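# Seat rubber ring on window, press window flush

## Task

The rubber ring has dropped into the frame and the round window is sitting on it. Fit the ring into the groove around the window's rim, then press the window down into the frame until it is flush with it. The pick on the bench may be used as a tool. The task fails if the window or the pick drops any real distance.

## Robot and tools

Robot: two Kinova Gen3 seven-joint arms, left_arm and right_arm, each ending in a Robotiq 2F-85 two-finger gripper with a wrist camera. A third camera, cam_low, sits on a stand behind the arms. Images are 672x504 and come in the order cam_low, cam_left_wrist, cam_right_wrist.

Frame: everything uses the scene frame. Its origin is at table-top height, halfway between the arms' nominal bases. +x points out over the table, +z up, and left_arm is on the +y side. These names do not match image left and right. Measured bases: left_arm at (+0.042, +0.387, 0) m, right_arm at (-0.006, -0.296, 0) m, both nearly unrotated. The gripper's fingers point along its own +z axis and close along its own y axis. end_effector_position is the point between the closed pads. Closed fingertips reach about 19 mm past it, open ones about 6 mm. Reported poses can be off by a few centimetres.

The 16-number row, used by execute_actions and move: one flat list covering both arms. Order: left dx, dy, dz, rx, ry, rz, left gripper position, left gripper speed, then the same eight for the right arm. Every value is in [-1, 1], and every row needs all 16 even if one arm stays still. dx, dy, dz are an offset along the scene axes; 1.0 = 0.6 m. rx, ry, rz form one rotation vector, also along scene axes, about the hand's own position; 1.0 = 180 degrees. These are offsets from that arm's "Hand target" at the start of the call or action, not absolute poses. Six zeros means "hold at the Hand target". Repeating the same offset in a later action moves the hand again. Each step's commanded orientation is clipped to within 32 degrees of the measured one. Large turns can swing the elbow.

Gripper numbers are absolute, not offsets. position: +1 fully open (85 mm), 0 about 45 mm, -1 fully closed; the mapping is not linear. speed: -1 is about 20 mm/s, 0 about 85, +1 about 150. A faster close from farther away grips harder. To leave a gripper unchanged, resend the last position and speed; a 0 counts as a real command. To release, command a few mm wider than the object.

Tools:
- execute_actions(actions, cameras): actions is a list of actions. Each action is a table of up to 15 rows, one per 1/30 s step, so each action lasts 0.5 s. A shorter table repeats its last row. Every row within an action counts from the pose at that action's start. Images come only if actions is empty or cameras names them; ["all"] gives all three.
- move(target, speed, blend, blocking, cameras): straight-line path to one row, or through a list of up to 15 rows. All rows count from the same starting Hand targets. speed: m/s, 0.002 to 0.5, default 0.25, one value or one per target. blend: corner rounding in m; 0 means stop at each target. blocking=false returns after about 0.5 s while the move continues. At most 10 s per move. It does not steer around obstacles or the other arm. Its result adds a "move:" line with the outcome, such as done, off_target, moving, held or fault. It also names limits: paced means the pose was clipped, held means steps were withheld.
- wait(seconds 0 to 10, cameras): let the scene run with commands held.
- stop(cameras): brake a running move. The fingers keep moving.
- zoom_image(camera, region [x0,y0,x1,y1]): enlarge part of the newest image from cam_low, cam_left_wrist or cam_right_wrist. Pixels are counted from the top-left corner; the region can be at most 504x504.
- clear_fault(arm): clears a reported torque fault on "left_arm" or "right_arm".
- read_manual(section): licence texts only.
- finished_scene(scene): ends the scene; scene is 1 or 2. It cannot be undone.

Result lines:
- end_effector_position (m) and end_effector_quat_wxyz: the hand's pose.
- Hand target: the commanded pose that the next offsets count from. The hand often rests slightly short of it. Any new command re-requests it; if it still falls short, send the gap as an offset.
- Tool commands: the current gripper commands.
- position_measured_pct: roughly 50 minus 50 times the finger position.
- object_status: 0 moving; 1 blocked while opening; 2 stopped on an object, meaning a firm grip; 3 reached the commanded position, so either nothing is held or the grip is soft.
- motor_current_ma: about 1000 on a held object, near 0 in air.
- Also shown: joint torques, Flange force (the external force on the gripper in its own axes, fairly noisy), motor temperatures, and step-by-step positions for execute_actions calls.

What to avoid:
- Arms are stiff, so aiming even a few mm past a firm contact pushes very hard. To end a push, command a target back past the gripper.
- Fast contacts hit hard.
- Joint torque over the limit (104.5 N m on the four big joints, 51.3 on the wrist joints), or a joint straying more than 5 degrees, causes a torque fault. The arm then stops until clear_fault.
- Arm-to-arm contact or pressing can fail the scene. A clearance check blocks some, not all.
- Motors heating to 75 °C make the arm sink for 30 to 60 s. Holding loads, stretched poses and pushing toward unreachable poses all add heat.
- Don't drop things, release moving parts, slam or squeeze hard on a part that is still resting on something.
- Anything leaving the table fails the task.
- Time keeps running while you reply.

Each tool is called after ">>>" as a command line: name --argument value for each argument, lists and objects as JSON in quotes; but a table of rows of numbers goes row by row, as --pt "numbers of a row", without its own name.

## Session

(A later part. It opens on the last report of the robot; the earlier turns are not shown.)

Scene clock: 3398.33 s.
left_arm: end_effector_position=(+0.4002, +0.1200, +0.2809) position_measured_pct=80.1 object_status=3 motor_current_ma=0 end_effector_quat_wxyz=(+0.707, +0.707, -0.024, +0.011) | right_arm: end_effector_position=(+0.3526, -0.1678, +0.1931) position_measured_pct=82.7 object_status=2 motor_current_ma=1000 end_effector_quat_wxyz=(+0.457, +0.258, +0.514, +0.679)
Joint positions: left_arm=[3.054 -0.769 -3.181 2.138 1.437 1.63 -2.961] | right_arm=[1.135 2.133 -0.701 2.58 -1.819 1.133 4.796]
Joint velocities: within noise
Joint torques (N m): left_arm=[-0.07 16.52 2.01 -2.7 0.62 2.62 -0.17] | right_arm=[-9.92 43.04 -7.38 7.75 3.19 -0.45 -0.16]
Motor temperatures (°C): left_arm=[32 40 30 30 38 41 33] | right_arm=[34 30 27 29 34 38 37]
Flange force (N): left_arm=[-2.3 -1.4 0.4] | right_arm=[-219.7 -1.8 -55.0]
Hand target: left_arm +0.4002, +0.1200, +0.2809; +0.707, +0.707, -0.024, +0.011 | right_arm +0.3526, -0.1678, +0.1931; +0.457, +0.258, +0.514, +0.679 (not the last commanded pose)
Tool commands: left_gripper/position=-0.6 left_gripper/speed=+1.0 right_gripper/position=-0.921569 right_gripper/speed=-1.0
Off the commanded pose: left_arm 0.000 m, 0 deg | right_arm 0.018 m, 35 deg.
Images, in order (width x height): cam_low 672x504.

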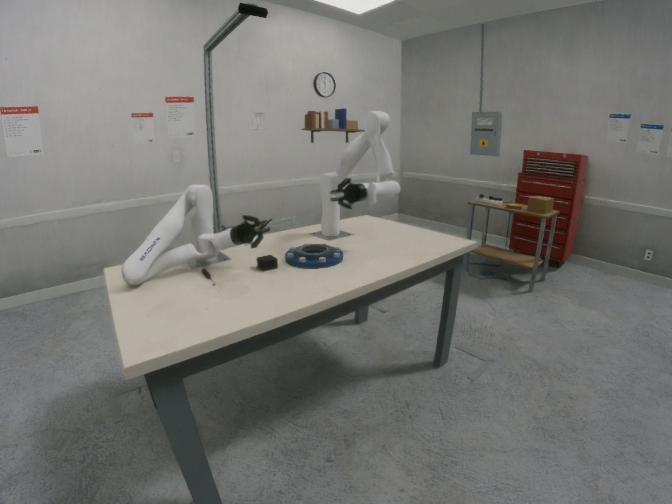

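>>> move --target '[0,0,0,0,0,0,-0.6,1,-0.111,-0.018,0.011,-0.150,0.125,0.337,-0.92,-1]' --speed 0.15 --cameras '["all"]'

Scene clock: 3409.40 s.
left_arm: end_effector_position=(+0.4002, +0.1200, +0.2809) position_measured_pct=80.1 object_status=3 motor_current_ma=0 end_effector_quat_wxyz=(+0.707, +0.707, -0.024, +0.011) | right_arm: end_effector_position=(+0.2860, -0.1786, +0.1997) position_measured_pct=82.7 object_status=2 motor_current_ma=1000 end_effector_quat_wxyz=(-0.001, -0.020, +0.783, +0.622)
Joint positions: left_arm=[3.054 -0.769 -3.181 2.138 1.437 1.63 -2.961] | right_arm=[0.944 0.889 -0.635 2.164 -0.818 1.07 2.695]
Joint torques (N m): left_arm=[-0.09 16.51 1.97 -2.7 0.61 2.64 -0.19] | right_arm=[1.14 -13.39 -3.66 0 -1.03 2.6 -0.06]
Flange force (N): left_arm=[-2.3 -1.3 0.6] | right_arm=[-2.5 0.2 2.6]
Hand target: left_arm +0.4002, +0.1200, +0.2809; +0.707, +0.707, -0.024, +0.011 | right_arm +0.2860, -0.1786, +0.1997; -0.001, -0.020, +0.783, +0.622
Off the commanded pose: left_arm 0.000 m, 0 deg | right_arm 0.000 m, 0 deg.
move: done

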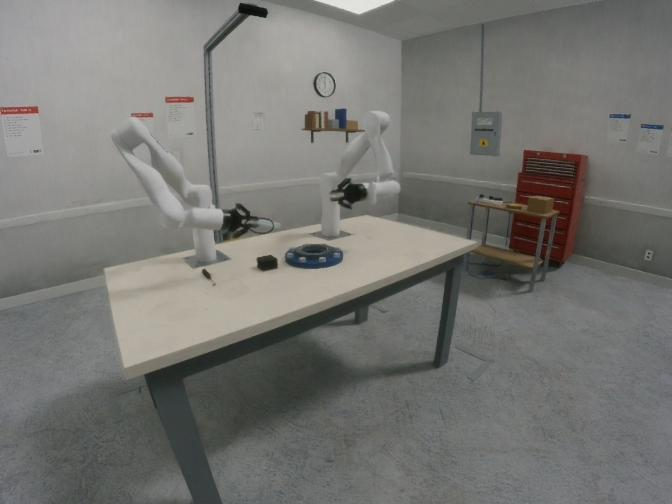

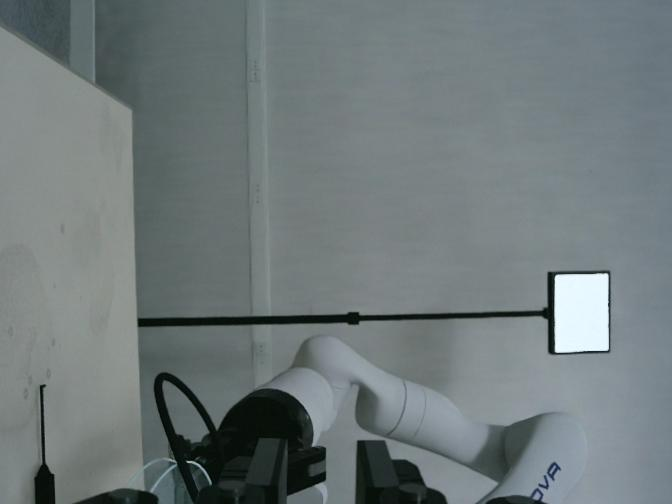

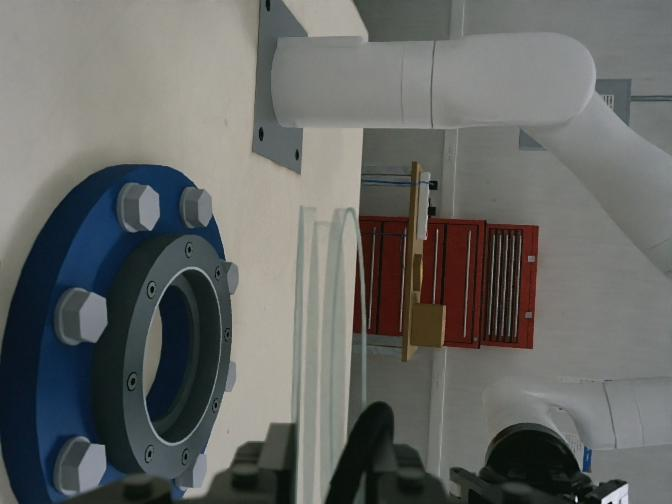

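>>> move --target '[0,0.1,0.1,0,0,0,-0.6,1,-0.005,0.066,0.017,0.0725,0.009,-0.0095,-0.92,-1]' --speed 0.1 --cameras '["all"]'

>>> zoom_image --camera "cam_low" --region '[225, 190, 305, 250]'

Scene clock: 3430.30 s.
left_arm: end_effector_position=(+0.4002, +0.1800, +0.3409) position_measured_pct=80.1 object_status=3 motor_current_ma=0 end_effector_quat_wxyz=(+0.707, +0.707, -0.024, +0.011) | right_arm: end_effector_position=(+0.2830, -0.1391, +0.2099) position_measured_pct=82.7 object_status=2 motor_current_ma=1000 end_effector_quat_wxyz=(-0.001, +0.000, +0.707, +0.707)
Joint positions: left_arm=[2.936 -0.623 -3.235 2.086 1.308 1.747 -2.788] | right_arm=[0.934 1.103 -0.697 2.218 -0.937 1.028 2.839]
Joint torques (N m): left_arm=[-0.09 15.65 1.4 -3.96 1.06 2.46 -0.33] | right_arm=[0.99 -13.43 -4.59 2.1 -0.68 2.97 -0.27]
Flange force (N): left_arm=[-1.7 -1.3 0.7] | right_arm=[-1.8 -0.5 3.4]
Hand target: left_arm +0.4002, +0.1800, +0.3409; +0.707, +0.707, -0.024, +0.011 | right_arm +0.2830, -0.1390, +0.2099; -0.001, +0.000, +0.707, +0.707
Off the commanded pose: left_arm 0.000 m, 0 deg | right_arm 0.000 m, 0 deg.
move: done

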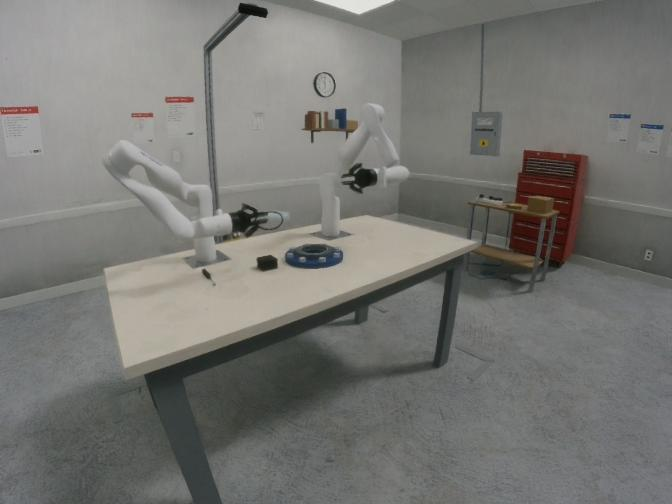

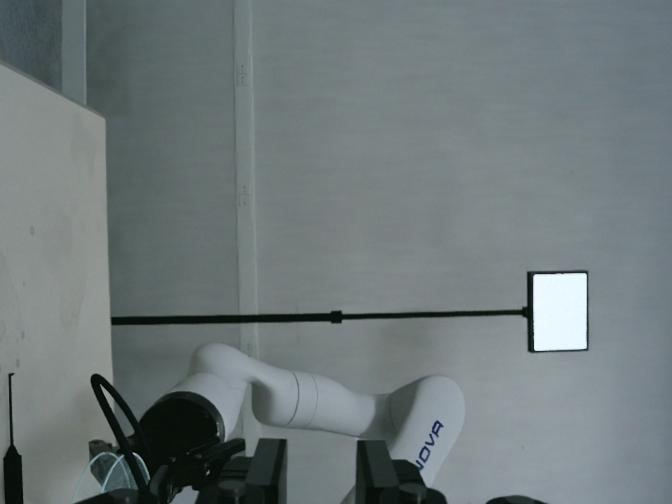

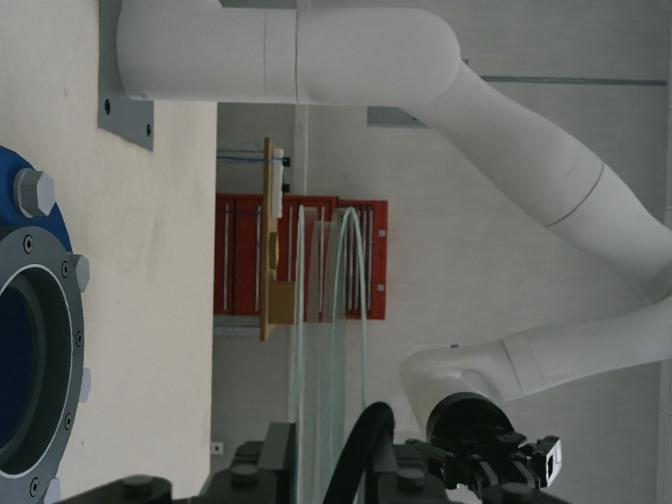

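Scaled by 6.300 from the camera's 672x504 image, which has a finer 960x720 frame.

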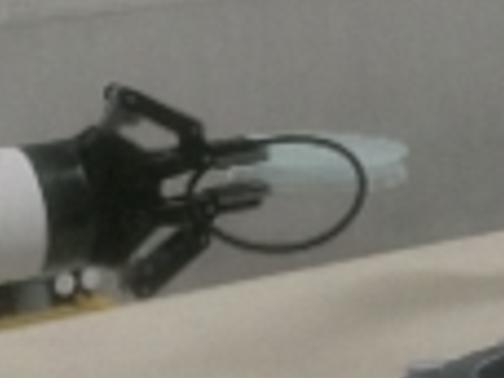

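>>> move --target '[-0.217,-0.37,0.10,0.493,0.0,0.0,-0.6,1,0,0,0,0,0,0,-0.92,-1]' --speed 0.2 --cameras '["cam_left_wrist","cam_low"]'

Scene clock: 3444.93 s.
left_arm: end_effector_position=(+0.2700, -0.0420, +0.4009) position_measured_pct=80.1 object_status=3 motor_current_ma=0 end_effector_quat_wxyz=(+0.011, +1.000, -0.024, -0.009) | right_arm: end_effector_position=(+0.2830, -0.1390, +0.2099) position_measured_pct=82.7 object_status=2 motor_current_ma=1000 end_effector_quat_wxyz=(-0.001, +0.000, +0.707, +0.707)
Joint positions: left_arm=[4.09 -0.43 -2.916 1.01 -0.068 1.699 -0.484] | right_arm=[0.934 1.103 -0.697 2.218 -0.937 1.028 2.839]
Joint torques (N m): left_arm=[-0.03 17.76 0.74 -10.05 -0.08 -0.26 -0.15] | right_arm=[1.02 -13.43 -4.67 2.09 -0.66 2.94 -0.13]
Flange force (N): left_arm=[-1.7 -2.2 3.5] | right_arm=[-2.1 -0.3 3.1]
Hand target: left_arm +0.2700, -0.0420, +0.4009; +0.011, +1.000, -0.024, -0.009 | right_arm +0.2830, -0.1390, +0.2099; -0.001, +0.000, +0.707, +0.707
Off the commanded pose: left_arm 0.000 m, 0 deg | right_arm 0.000 m, 0 deg.
move: done
Images, in order (width x height): cam_low 672x504, cam_left_wrist 672x504.

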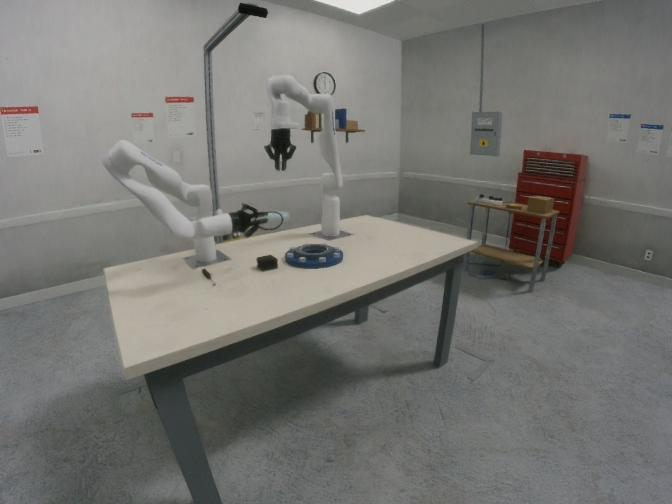

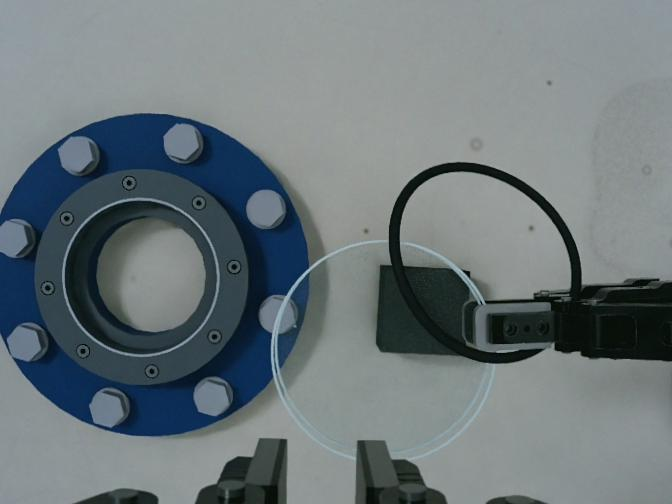

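>>> move --pt "0.26 0.08 0.0 -0.461 0.199 -0.181 -0.3 1 0 0 0 0 0 0 -0.92 -1" --pt "0.24 0.04 -0.335 -0.461 0.199 -0.181 -0.3 1 0 0 0 0 0 0 -0.92 -1" --speed 0.2 --cameras '["cam_left_wrist","cam_low"]'

Scene clock: 3464.93 s.
left_arm: end_effector_position=(+0.4140, -0.0180, +0.2000) position_measured_pct=64.9 object_status=3 motor_current_ma=0 end_effector_quat_wxyz=(+0.654, +0.653, -0.271, -0.270) | right_arm: end_effector_position=(+0.2830, -0.1390, +0.2099) position_measured_pct=82.7 object_status=2 motor_current_ma=1000 end_effector_quat_wxyz=(-0.001, +0.000, +0.707, +0.707)
Joint positions: left_arm=[3.237 -1.305 -2.647 1.106 0.859 1.659 -2.272] | right_arm=[0.934 1.103 -0.697 2.218 -0.937 1.028 2.839]
Joint torques (N m): left_arm=[-0.06 24.16 6.03 -5.15 2.29 1.66 -0.15] | right_arm=[1 -13.42 -4.72 2.05 -0.67 2.95 -0.18]
Flange force (N): left_arm=[-2.6 -0.8 1.3] | right_arm=[-1.8 -0.4 3.1]
Hand target: left_arm +0.4140, -0.0180, +0.2000; +0.654, +0.653, -0.271, -0.270 | right_arm +0.2830, -0.1390, +0.2099; -0.001, +0.000, +0.707, +0.707
Off the commanded pose: left_arm 0.000 m, 0 deg | right_arm 0.000 m, 0 deg.
move: done
Images, in order (width x height): cam_low 672x504, cam_left_wrist 672x504.

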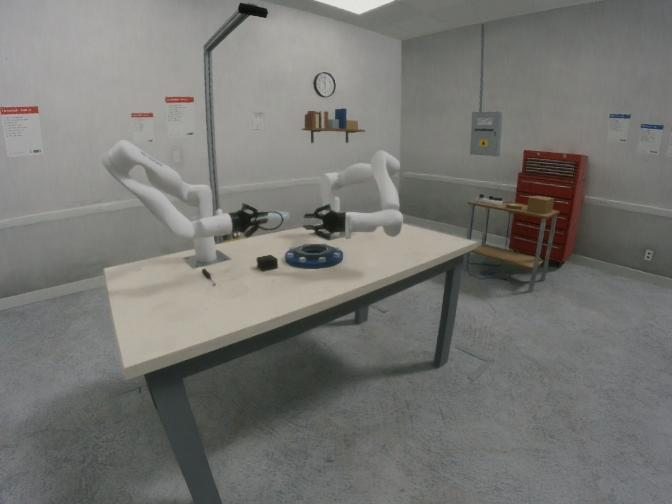

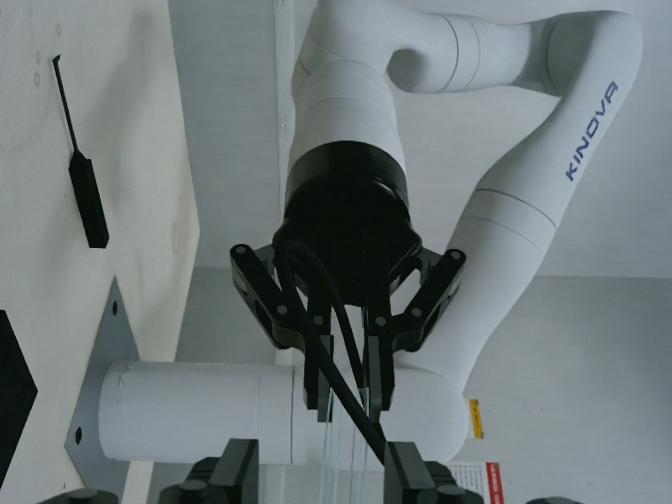

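>>> zoom_image --camera "cam_left_wrist" --region '[220, 200, 460, 504]'

Scaled by 1.658.

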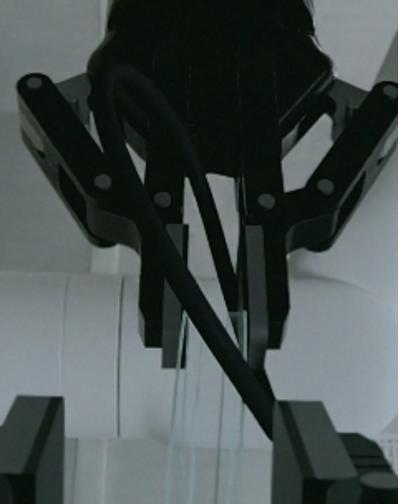

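>>> move --pt "-0.105 -0.111 0.012 0 0 0 -0.3 1 0 0 0 0 0 0 -0.92 -1" --speed 0.08 --cameras '["cam_left_wrist","cam_low"]'

>>> zoom_image --camera "cam_low" --region '[225, 190, 345, 250]'

Scene clock: 3481.03 s.
left_arm: end_effector_position=(+0.3510, -0.0845, +0.2071) position_measured_pct=64.9 object_status=3 motor_current_ma=0 end_effector_quat_wxyz=(+0.654, +0.653, -0.271, -0.270) | right_arm: end_effector_position=(+0.2830, -0.1390, +0.2099) position_measured_pct=82.7 object_status=2 motor_current_ma=1000 end_effector_quat_wxyz=(-0.001, +0.000, +0.707, +0.707)
Joint positions: left_arm=[3.329 -1.251 -2.604 1.278 0.929 1.473 -2.338] | right_arm=[0.934 1.103 -0.697 2.218 -0.937 1.028 2.839]
Joint torques (N m): left_arm=[-0.17 22.89 6.69 -4.5 2.12 1.89 -0.21] | right_arm=[0.96 -13.35 -4.72 2.16 -0.69 2.96 -0.16]
Flange force (N): left_arm=[-1.4 -0.7 0.7] | right_arm=[-2.1 -0.3 2.7]
Hand target: left_arm +0.3510, -0.0846, +0.2071; +0.654, +0.653, -0.271, -0.270 | right_arm +0.2830, -0.1390, +0.2099; -0.001, +0.000, +0.707, +0.707
Off the commanded pose: left_arm 0.000 m, 0 deg | right_arm 0.000 m, 0 deg.
move: done
Images, in order (width x height): cam_low 672x504, cam_left_wrist 672x504.

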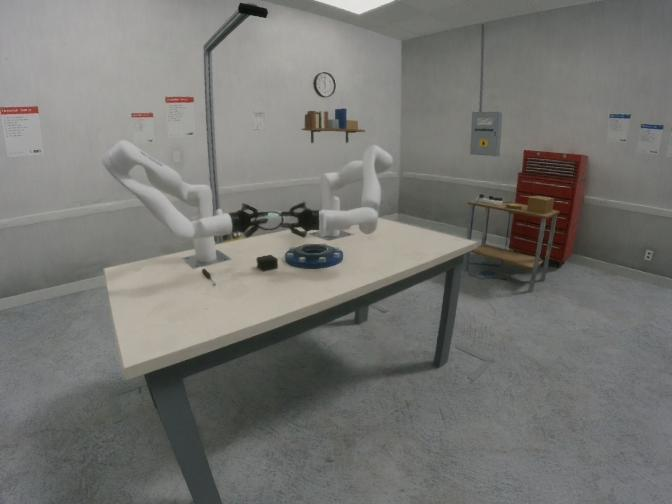

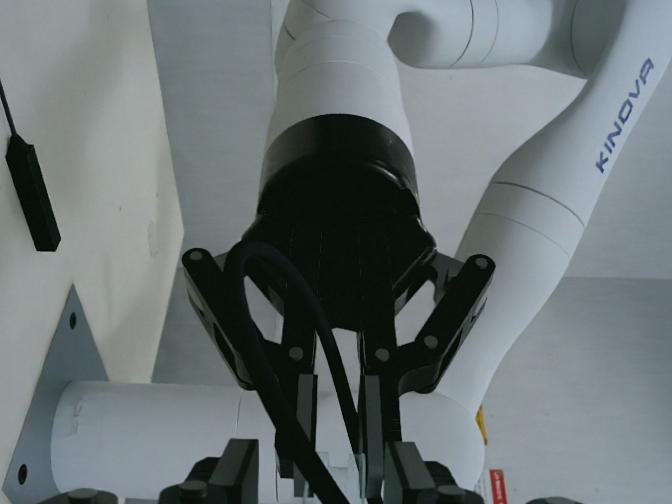

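Scaled by 4.200 from the camera's 672x504 image, which has a finer 960x720 frame.

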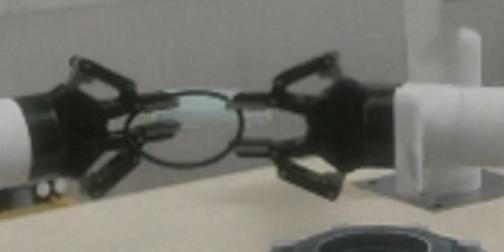

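>>> move --pt "-0.005 -0.005 0.0 0 0 0 -0.3 1 0 0 0 0 0 0 -0.92 -1" --pt "-0.005 -0.005 0.0 0 0 0 -0.97 -0.5 0 0 0 0 0 0 -0.92 -1" --speed 0.08 --cameras '["cam_left_wrist","cam_low"]'

>>> zoom_image --camera "cam_low" --region '[225, 190, 345, 250]'

Scene clock: 3487.43 s.
left_arm: end_effector_position=(+0.3480, -0.0876, +0.2072) position_measured_pct=95.7 object_status=0 motor_current_ma=1000 end_effector_quat_wxyz=(+0.654, +0.653, -0.271, -0.270) | right_arm: end_effector_position=(+0.2830, -0.1390, +0.2099) position_measured_pct=82.7 object_status=2 motor_current_ma=1000 end_effector_quat_wxyz=(-0.001, +0.000, +0.707, +0.707)
Joint positions: left_arm=[3.334 -1.249 -2.601 1.285 0.933 1.464 -2.341] | right_arm=[0.934 1.103 -0.697 2.218 -0.937 1.028 2.839]
Joint torques (N m): left_arm=[-0.03 22.82 6.65 -4.76 2.08 1.79 -0.19] | right_arm=[1.02 -13.46 -4.77 2.1 -0.76 3.01 -0.19]
Flange force (N): left_arm=[-2.7 -0.4 0.8] | right_arm=[-1.8 -0.8 3.0]
Hand target: left_arm +0.3480, -0.0876, +0.2071; +0.654, +0.653, -0.271, -0.270 | right_arm +0.2830, -0.1390, +0.2099; -0.001, +0.000, +0.707, +0.707
Off the commanded pose: left_arm 0.000 m, 0 deg | right_arm 0.000 m, 0 deg.
move: done
Images, in order (width x height): cam_low 672x504, cam_left_wrist 672x504.

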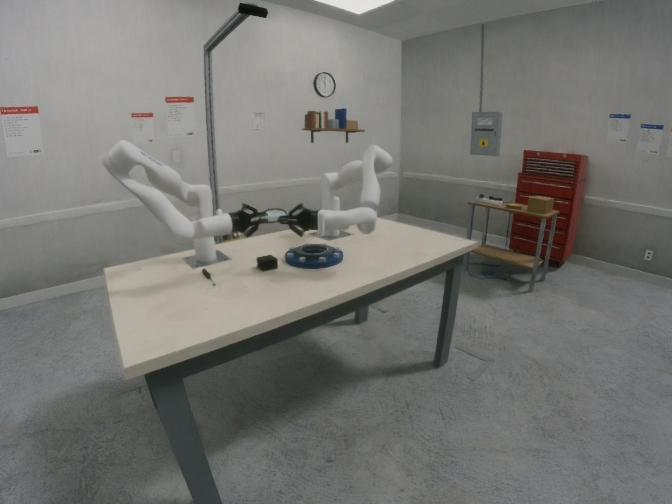

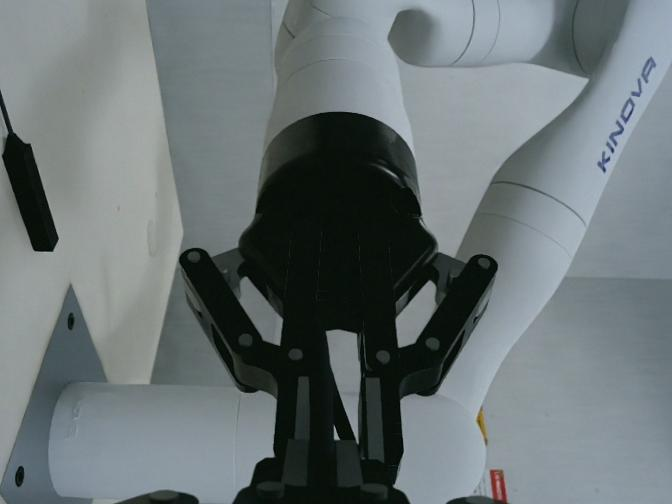

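Scaled by 4.200 from the camera's 672x504 image, which has a finer 960x720 frame.

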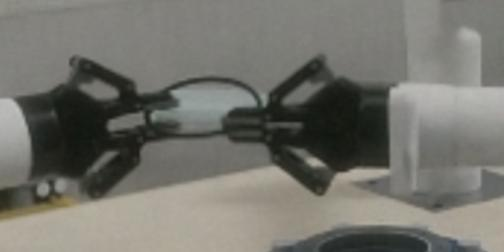

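>>> move --pt "0 0 0 0 0 0 -0.3 0 0 0 0 0 0 0 -0.92 -1" --pt "0.1 0.1 0.0 0 0 0 -0.3 1 0 0 0 0 0 0 -0.92 -1" --pt "-0.11 0.09 0.32 0.461 -0.199 0.181 -0.5 1 0 0 0 0 0 0 -0.92 -1" --speed 0.2 --cameras '["cam_left_wrist","cam_low"]'

>>> zoom_image --camera "cam_low" --region '[225, 190, 345, 250]'

Scene clock: 3553.13 s.
left_arm: end_effector_position=(+0.2820, -0.0336, +0.3992) position_measured_pct=74.9 object_status=3 motor_current_ma=0 end_effector_quat_wxyz=(+0.011, +1.000, -0.024, -0.009) | right_arm: end_effector_position=(+0.2830, -0.1390, +0.2099) position_measured_pct=82.7 object_status=2 motor_current_ma=1000 end_effector_quat_wxyz=(-0.001, +0.000, +0.707, +0.707)
Joint positions: left_arm=[4.113 -0.419 -3.014 1.025 -0.025 1.691 -0.545] | right_arm=[0.934 1.103 -0.697 2.218 -0.937 1.028 2.839]
Joint torques (N m): left_arm=[-0.1 17.81 0.46 -10.06 -0.04 -0.28 -0.13] | right_arm=[0.93 -13.4 -4.69 2.16 -0.72 3 -0.21]
Flange force (N): left_arm=[-1.6 -1.7 3.2] | right_arm=[-1.9 -0.5 2.9]
Hand target: left_arm +0.2820, -0.0336, +0.3992; +0.011, +1.000, -0.024, -0.009 | right_arm +0.2830, -0.1390, +0.2099; -0.001, +0.000, +0.707, +0.707
Off the commanded pose: left_arm 0.000 m, 0 deg | right_arm 0.000 m, 0 deg.
move: done
Images, in order (width x height): cam_low 672x504, cam_left_wrist 672x504.

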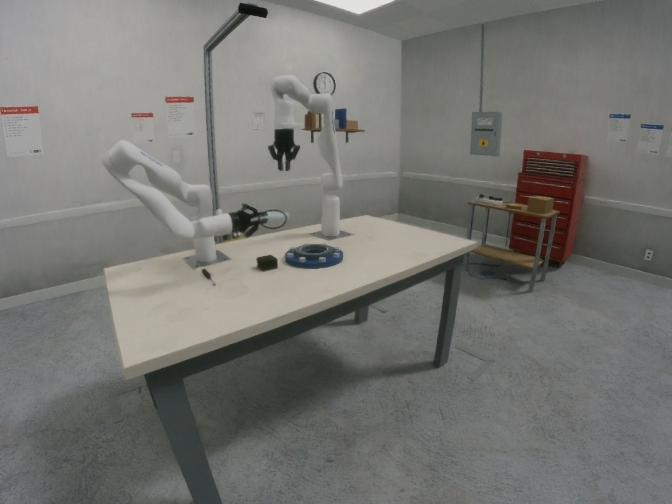

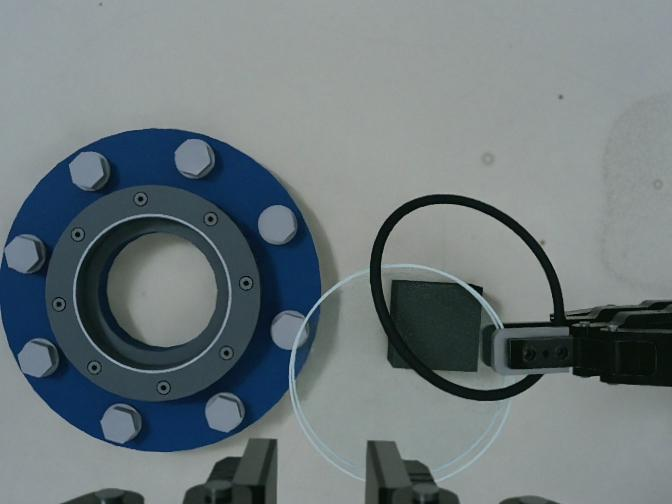

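Scaled by 4.200 from the camera's 672x504 image, which has a finer 960x720 frame.

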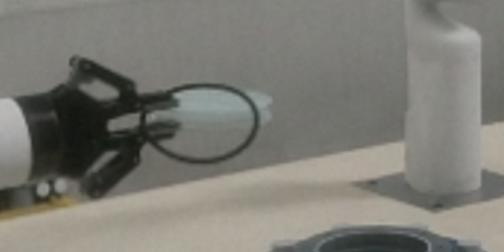

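>>> move --pt "0.113 -0.141 -0.165 0.0097 -0.0007 0.404 -0.3 1 0 0 0 0 0 0 -0.92 -1" --speed 0.2 --cameras '["cam_left_wrist"]'

Scene clock: 3570.77 s.
left_arm: end_effector_position=(+0.3498, -0.1182, +0.3002) position_measured_pct=64.9 object_status=3 motor_current_ma=0 end_effector_quat_wxyz=(+0.000, +0.820, +0.573, +0.000) | right_arm: end_effector_position=(+0.2830, -0.1390, +0.2099) position_measured_pct=82.7 object_status=2 motor_current_ma=1000 end_effector_quat_wxyz=(-0.001, +0.000, +0.707, +0.707)
Joint positions: left_arm=[4.227 -0.716 -3.282 0.826 0.093 1.604 0.623] | right_arm=[0.934 1.103 -0.697 2.218 -0.937 1.028 2.839]
Joint torques (N m): left_arm=[-0.08 23.01 -0.44 -10.06 -0.12 -0.2 -0.12] | right_arm=[0.97 -13.4 -4.69 2.09 -0.66 2.94 -0.22]
Flange force (N): left_arm=[2.0 -3.1 3.1] | right_arm=[-1.8 -0.4 3.1]
Hand target: left_arm +0.3498, -0.1182, +0.3001; +0.000, +0.820, +0.573, +0.000 | right_arm +0.2830, -0.1390, +0.2099; -0.001, +0.000, +0.707, +0.707
Off the commanded pose: left_arm 0.000 m, 0 deg | right_arm 0.000 m, 0 deg.
move: done
Images, in order (width x height): cam_left_wrist 672x504.

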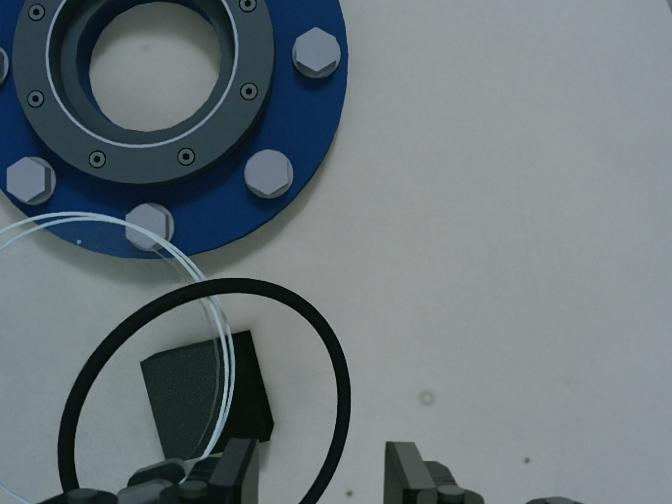

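>>> move --pt "0.014 -0.005 -0.16 0 0 0 -0.3 1 0 0 0 0 0 0 -0.92 -1" --speed 0.15 --cameras '["cam_left_wrist","cam_low"]'

>>> zoom_image --camera "cam_low" --region '[225, 190, 305, 250]'

Scene clock: 3582.80 s.
left_arm: end_effector_position=(+0.3582, -0.1212, +0.2042) position_measured_pct=64.9 object_status=3 motor_current_ma=0 end_effector_quat_wxyz=(+0.000, +0.820, +0.573, +0.000) | right_arm: end_effector_position=(+0.2830, -0.1390, +0.2099) position_measured_pct=82.7 object_status=2 motor_current_ma=1000 end_effector_quat_wxyz=(-0.001, +0.000, +0.707, +0.707)
Joint positions: left_arm=[4.224 -0.766 -3.276 1.039 0.097 1.342 0.603] | right_arm=[0.934 1.103 -0.697 2.218 -0.937 1.028 2.839]
Joint torques (N m): left_arm=[-0.06 23.39 -0.58 -10.03 -0.13 -0.34 -0.12] | right_arm=[0.97 -13.44 -4.69 2.12 -0.69 2.95 -0.23]
Flange force (N): left_arm=[2.4 -3.5 2.3] | right_arm=[-1.9 -0.6 3.0]
Hand target: left_arm +0.3582, -0.1212, +0.2042; +0.000, +0.820, +0.573, +0.000 | right_arm +0.2830, -0.1390, +0.2099; -0.001, +0.000, +0.707, +0.707
Off the commanded pose: left_arm 0.000 m, 0 deg | right_arm 0.000 m, 0 deg.
move: done
Images, in order (width x height): cam_low 672x504, cam_left_wrist 672x504.

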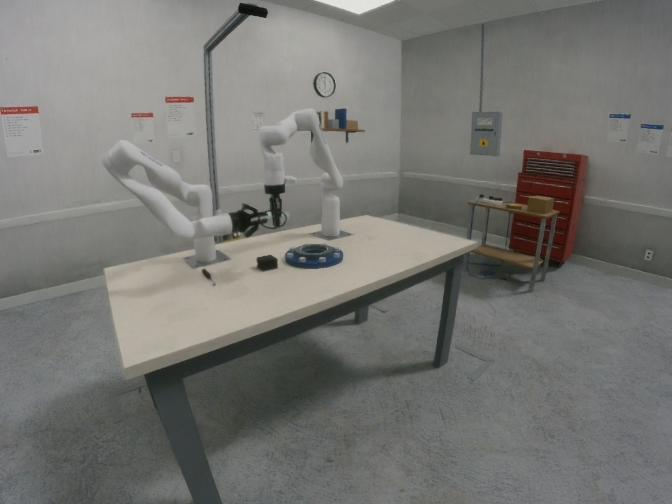

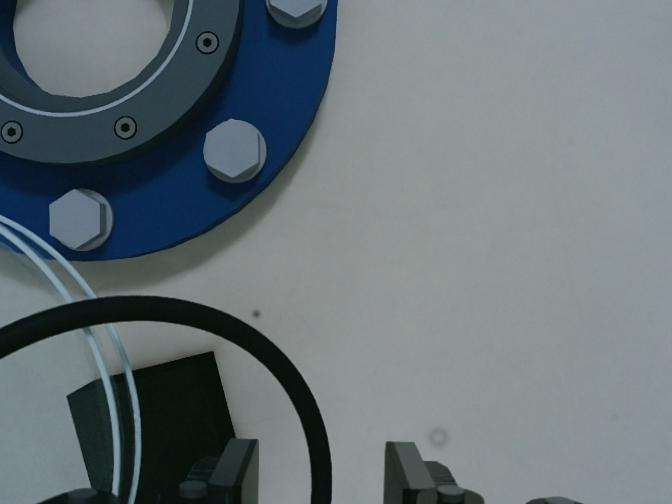

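Scaled by 6.300 from the camera's 672x504 image, which has a finer 960x720 frame.

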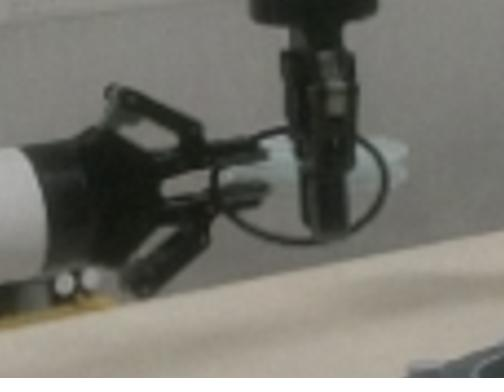

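>>> move --pt "-0.002 0.001 -0.018 0 0 0 -0.3 1 0 0 0 0 0 0 -0.92 -1" --pt "-0.002 0.001 -0.018 0 0 0 -0.97 -0.5 0 0 0 0 0 0 -0.92 -1" --speed 0.1 --cameras '["cam_left_wrist","cam_low"]'

>>> zoom_image --camera "cam_low" --region '[225, 190, 305, 250]'

Scene clock: 3597.63 s.
left_arm: end_effector_position=(+0.3570, -0.1206, +0.1933) position_measured_pct=96.1 object_status=0 motor_current_ma=1000 end_effector_quat_wxyz=(+0.000, +0.820, +0.573, +0.000) | right_arm: end_effector_position=(+0.2830, -0.1390, +0.2099) position_measured_pct=82.7 object_status=2 motor_current_ma=1000 end_effector_quat_wxyz=(-0.001, +0.000, +0.707, +0.707)
Joint positions: left_arm=[4.226 -0.77 -3.276 1.066 0.097 1.311 0.603] | right_arm=[0.934 1.103 -0.697 2.218 -0.937 1.028 2.839]
Joint torques (N m): left_arm=[-0.11 23.39 -0.59 -9.71 -0.15 -0.2 -0.11] | right_arm=[0.96 -13.43 -4.64 2.08 -0.67 2.98 -0.18]
Flange force (N): left_arm=[1.7 -2.8 2.1] | right_arm=[-1.8 -0.4 3.2]
Hand target: left_arm +0.3570, -0.1206, +0.1933; +0.000, +0.820, +0.573, +0.000 | right_arm +0.2830, -0.1390, +0.2099; -0.001, +0.000, +0.707, +0.707
Off the commanded pose: left_arm 0.000 m, 0 deg | right_arm 0.000 m, 0 deg.
move: done
Images, in order (width x height): cam_low 672x504, cam_left_wrist 672x504.

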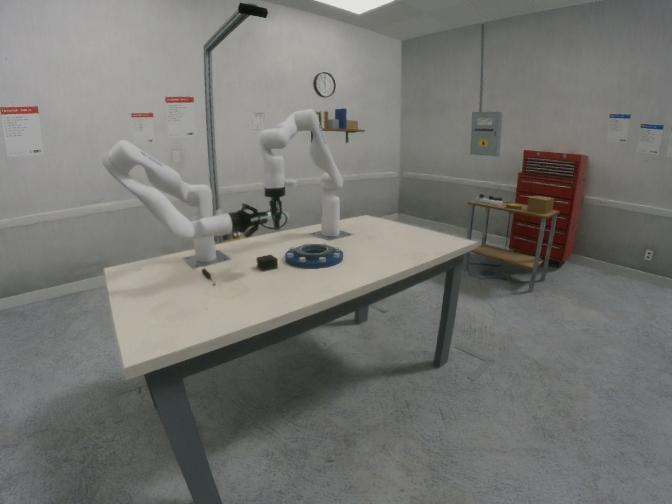

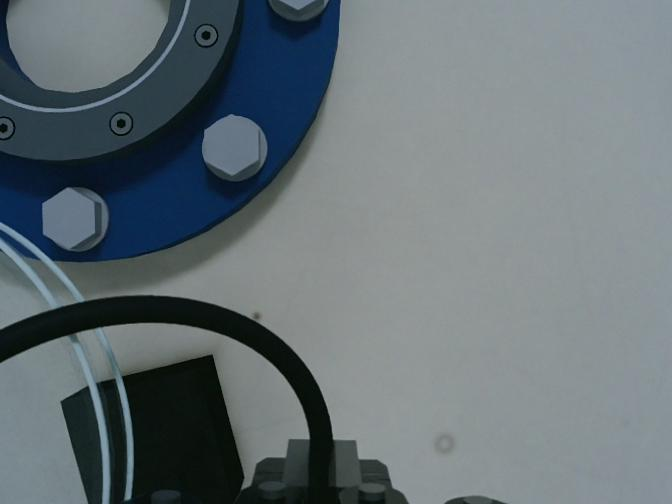

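Scaled by 6.300 from the camera's 672x504 image, which has a finer 960x720 frame.

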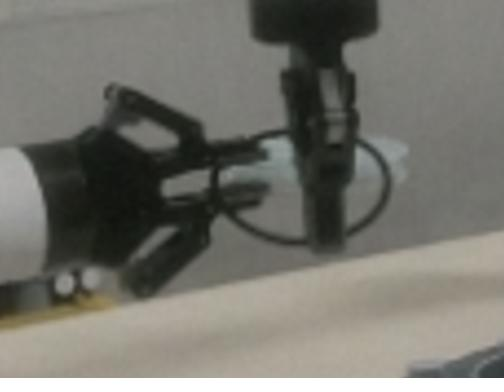

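>>> move --pt "-0.0017 0.0677 0.018 0 0 0.125 -0.97 -0.5 0 0 0 0 0 0 -0.92 -1" --pt "-0.0358 0.119 0.024 0 0 0.25 -0.97 -0.5 0 0 0 0 0 0 -0.92 -1" --speed 0.08 --cameras '["cam_left_wrist","cam_low","cam_right_wrist"]'

>>> zoom_image --camera "cam_low" --region '[225, 190, 305, 250]'

Scene clock: 3619.90 s.
left_arm: end_effector_position=(+0.3355, -0.0492, +0.2077) position_measured_pct=96.1 object_status=2 motor_current_ma=1000 end_effector_quat_wxyz=(+0.000, +0.538, +0.843, +0.000) | right_arm: end_effector_position=(+0.2830, -0.1390, +0.2099) position_measured_pct=82.7 object_status=2 motor_current_ma=1000 end_effector_quat_wxyz=(-0.001, +0.000, +0.707, +0.707)
Joint positions: left_arm=[4.316 -0.595 -3.467 1.372 0.193 1.206 1.259] | right_arm=[0.934 1.103 -0.697 2.218 -0.937 1.028 2.839]
Joint torques (N m): left_arm=[1.68 19.94 0.1 -8.66 0.75 0.53 -0.22] | right_arm=[1.81 -13.57 -4.48 0.33 -1.86 2.51 -0.21]
Flange force (N): left_arm=[1.2 2.6 2.3] | right_arm=[1.7 -0.4 2.9]
Hand target: left_arm +0.3355, -0.0492, +0.2077; +0.000, +0.538, +0.843, +0.000 | right_arm +0.2830, -0.1390, +0.2099; -0.001, +0.000, +0.707, +0.707
Off the commanded pose: left_arm 0.000 m, 0 deg | right_arm 0.000 m, 0 deg.
move: done

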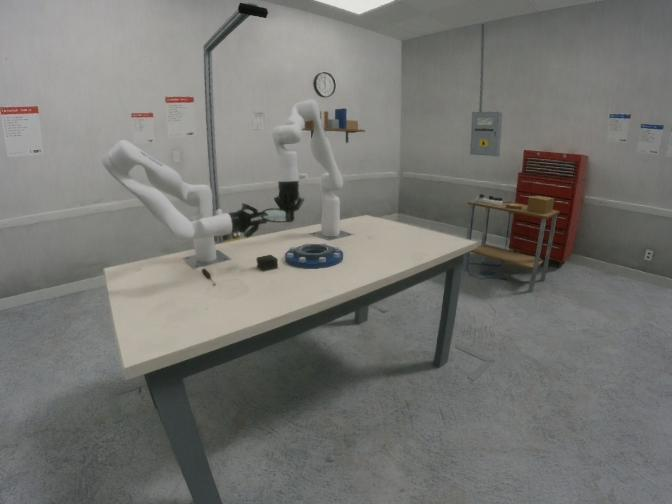

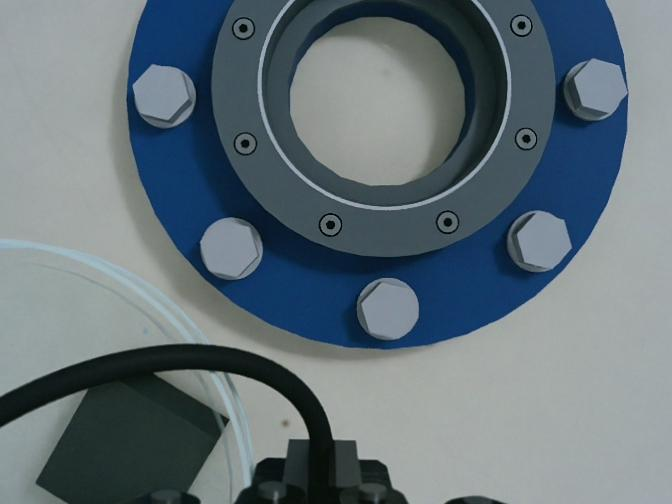

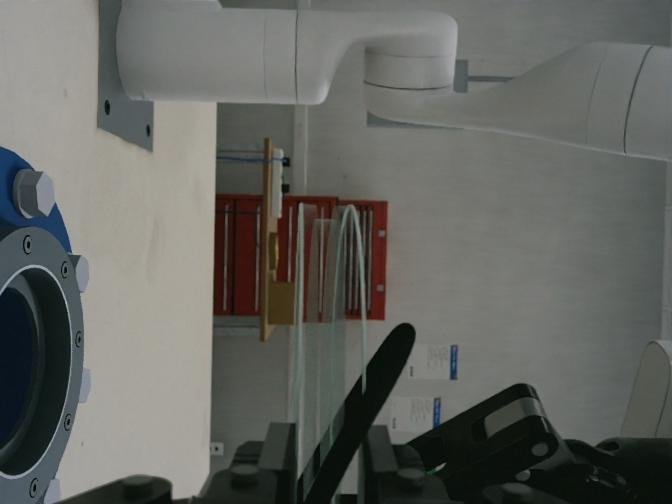

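Scaled by 6.300 from the camera's 672x504 image, which has a finer 960x720 frame.

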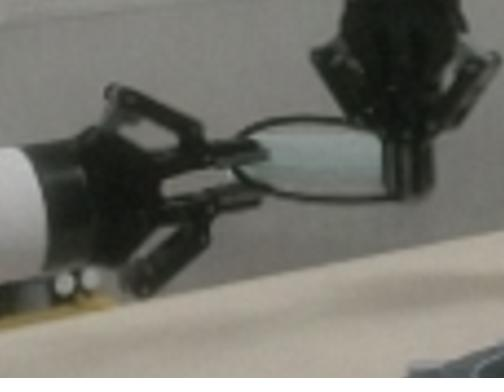

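>>> zoom_image --camera "cam_low" --region '[255, 200, 300, 230]'

>>> zoom_image --camera "cam_right_wrist" --region '[260, 300, 460, 504]'

Scaled by 11.200 from the camera's 672x504 image, which has a finer 960x720 frame.

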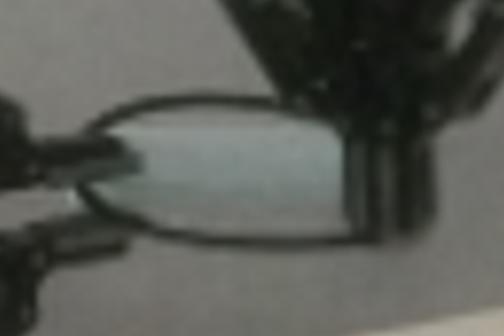

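Scaled by 2.471.

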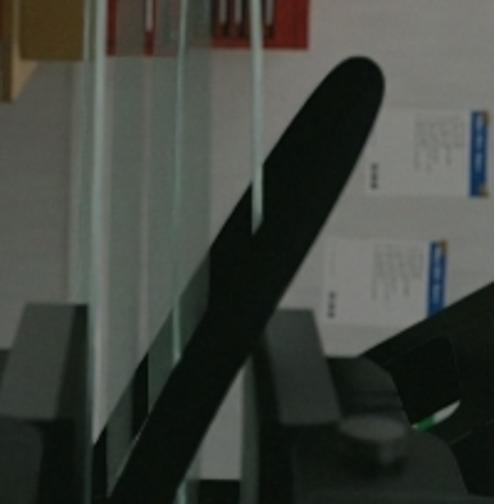

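>>> move --pt "0 0 0.026 0 0 0 -0.97 -0.5 0 0 0 0 0 0 -0.92 -1" --speed 0.08 --cameras '["cam_left_wrist","cam_low","cam_right_wrist"]'

>>> zoom_image --camera "cam_low" --region '[255, 200, 300, 230]'

Scene clock: 3634.30 s.
left_arm: end_effector_position=(+0.3355, -0.0492, +0.2233) position_measured_pct=96.1 object_status=2 motor_current_ma=1000 end_effector_quat_wxyz=(+0.000, +0.538, +0.843, +0.000) | right_arm: end_effector_position=(+0.2830, -0.1390, +0.2099) position_measured_pct=82.7 object_status=2 motor_current_ma=1000 end_effector_quat_wxyz=(-0.001, +0.000, +0.707, +0.707)
Joint positions: left_arm=[4.317 -0.581 -3.47 1.343 0.188 1.248 1.263] | right_arm=[0.934 1.103 -0.697 2.218 -0.937 1.028 2.839]
Joint torques (N m): left_arm=[0.78 19.79 -0.63 -9.2 0.35 -0.13 -0.13] | right_arm=[1.23 -13.42 -4.71 1.5 -1.2 2.77 -0.16]
Flange force (N): left_arm=[1.8 1.0 1.5] | right_arm=[-0.7 -0.4 2.3]
Hand target: left_arm +0.3355, -0.0492, +0.2234; +0.000, +0.538, +0.843, +0.000 | right_arm +0.2830, -0.1390, +0.2099; -0.001, +0.000, +0.707, +0.707
Off the commanded pose: left_arm 0.000 m, 0 deg | right_arm 0.000 m, 0 deg.
move: done

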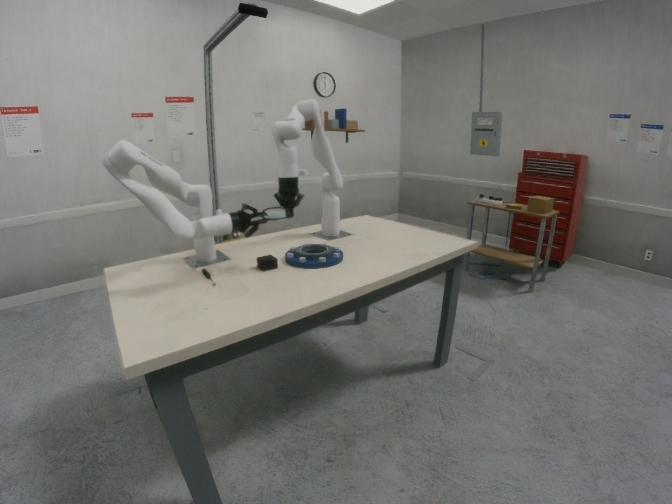

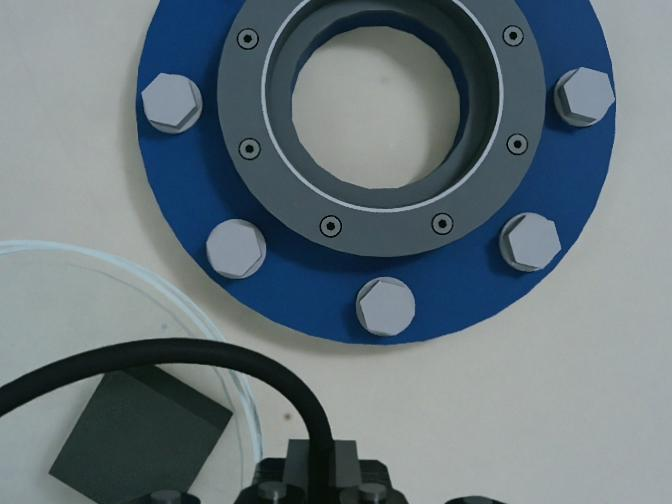

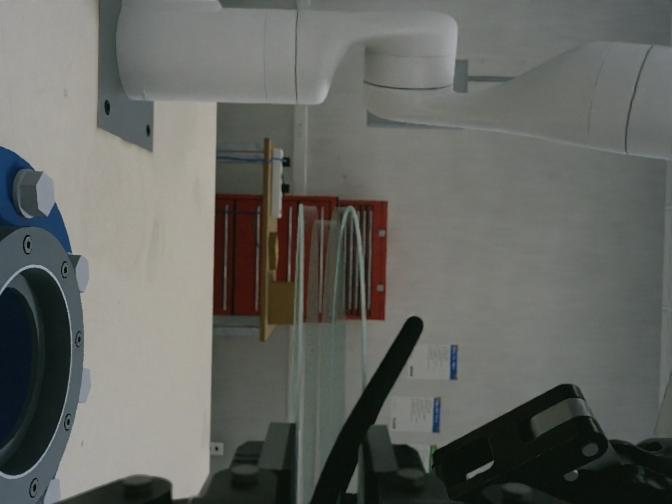

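Scaled by 11.200 from the camera's 672x504 image, which has a finer 960x720 frame.

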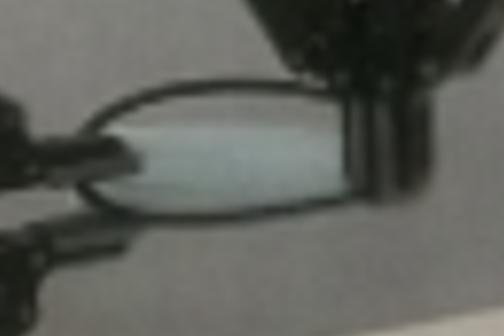

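>>> move --pt "-0.008 0.012 0.007 0 0 0 -0.97 -0.5 0 0 0 0 0 0 -0.92 -1" --speed 0.05 --cameras '["cam_low"]'

>>> zoom_image --camera "cam_low" --region '[255, 200, 300, 230]'

Scene clock: 3644.23 s.
left_arm: end_effector_position=(+0.3307, -0.0420, +0.2275) position_measured_pct=96.1 object_status=2 motor_current_ma=1000 end_effector_quat_wxyz=(+0.000, +0.538, +0.843, +0.000) | right_arm: end_effector_position=(+0.2830, -0.1390, +0.2099) position_measured_pct=82.7 object_status=2 motor_current_ma=1000 end_effector_quat_wxyz=(-0.001, +0.000, +0.707, +0.707)
Joint positions: left_arm=[4.322 -0.558 -3.472 1.369 0.183 1.244 1.264] | right_arm=[0.934 1.103 -0.697 2.218 -0.937 1.028 2.839]
Joint torques (N m): left_arm=[-0.23 19.57 -1.51 -9.26 -0.2 -0.18 -0.14] | right_arm=[1.03 -13.52 -4.62 2.08 -0.65 2.9 -0.18]
Flange force (N): left_arm=[1.4 -0.9 2.0] | right_arm=[-2.0 -0.5 3.2]
Hand target: left_arm +0.3307, -0.0420, +0.2275; +0.000, +0.538, +0.843, +0.000 | right_arm +0.2830, -0.1390, +0.2099; -0.001, +0.000, +0.707, +0.707
Off the commanded pose: left_arm 0.000 m, 0 deg | right_arm 0.000 m, 0 deg.
move: done
Images, in order (width x height): cam_low 672x504.

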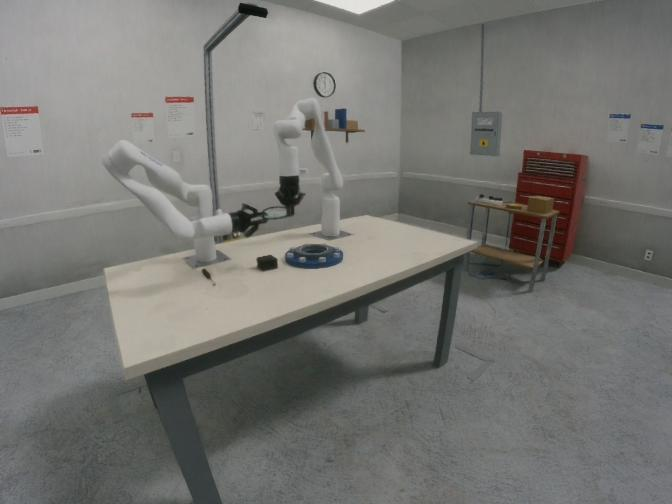

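Scaled by 11.200 from the camera's 672x504 image, which has a finer 960x720 frame.

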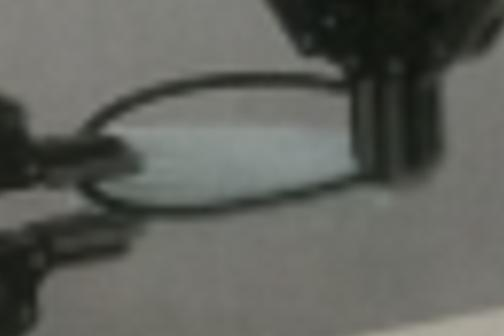

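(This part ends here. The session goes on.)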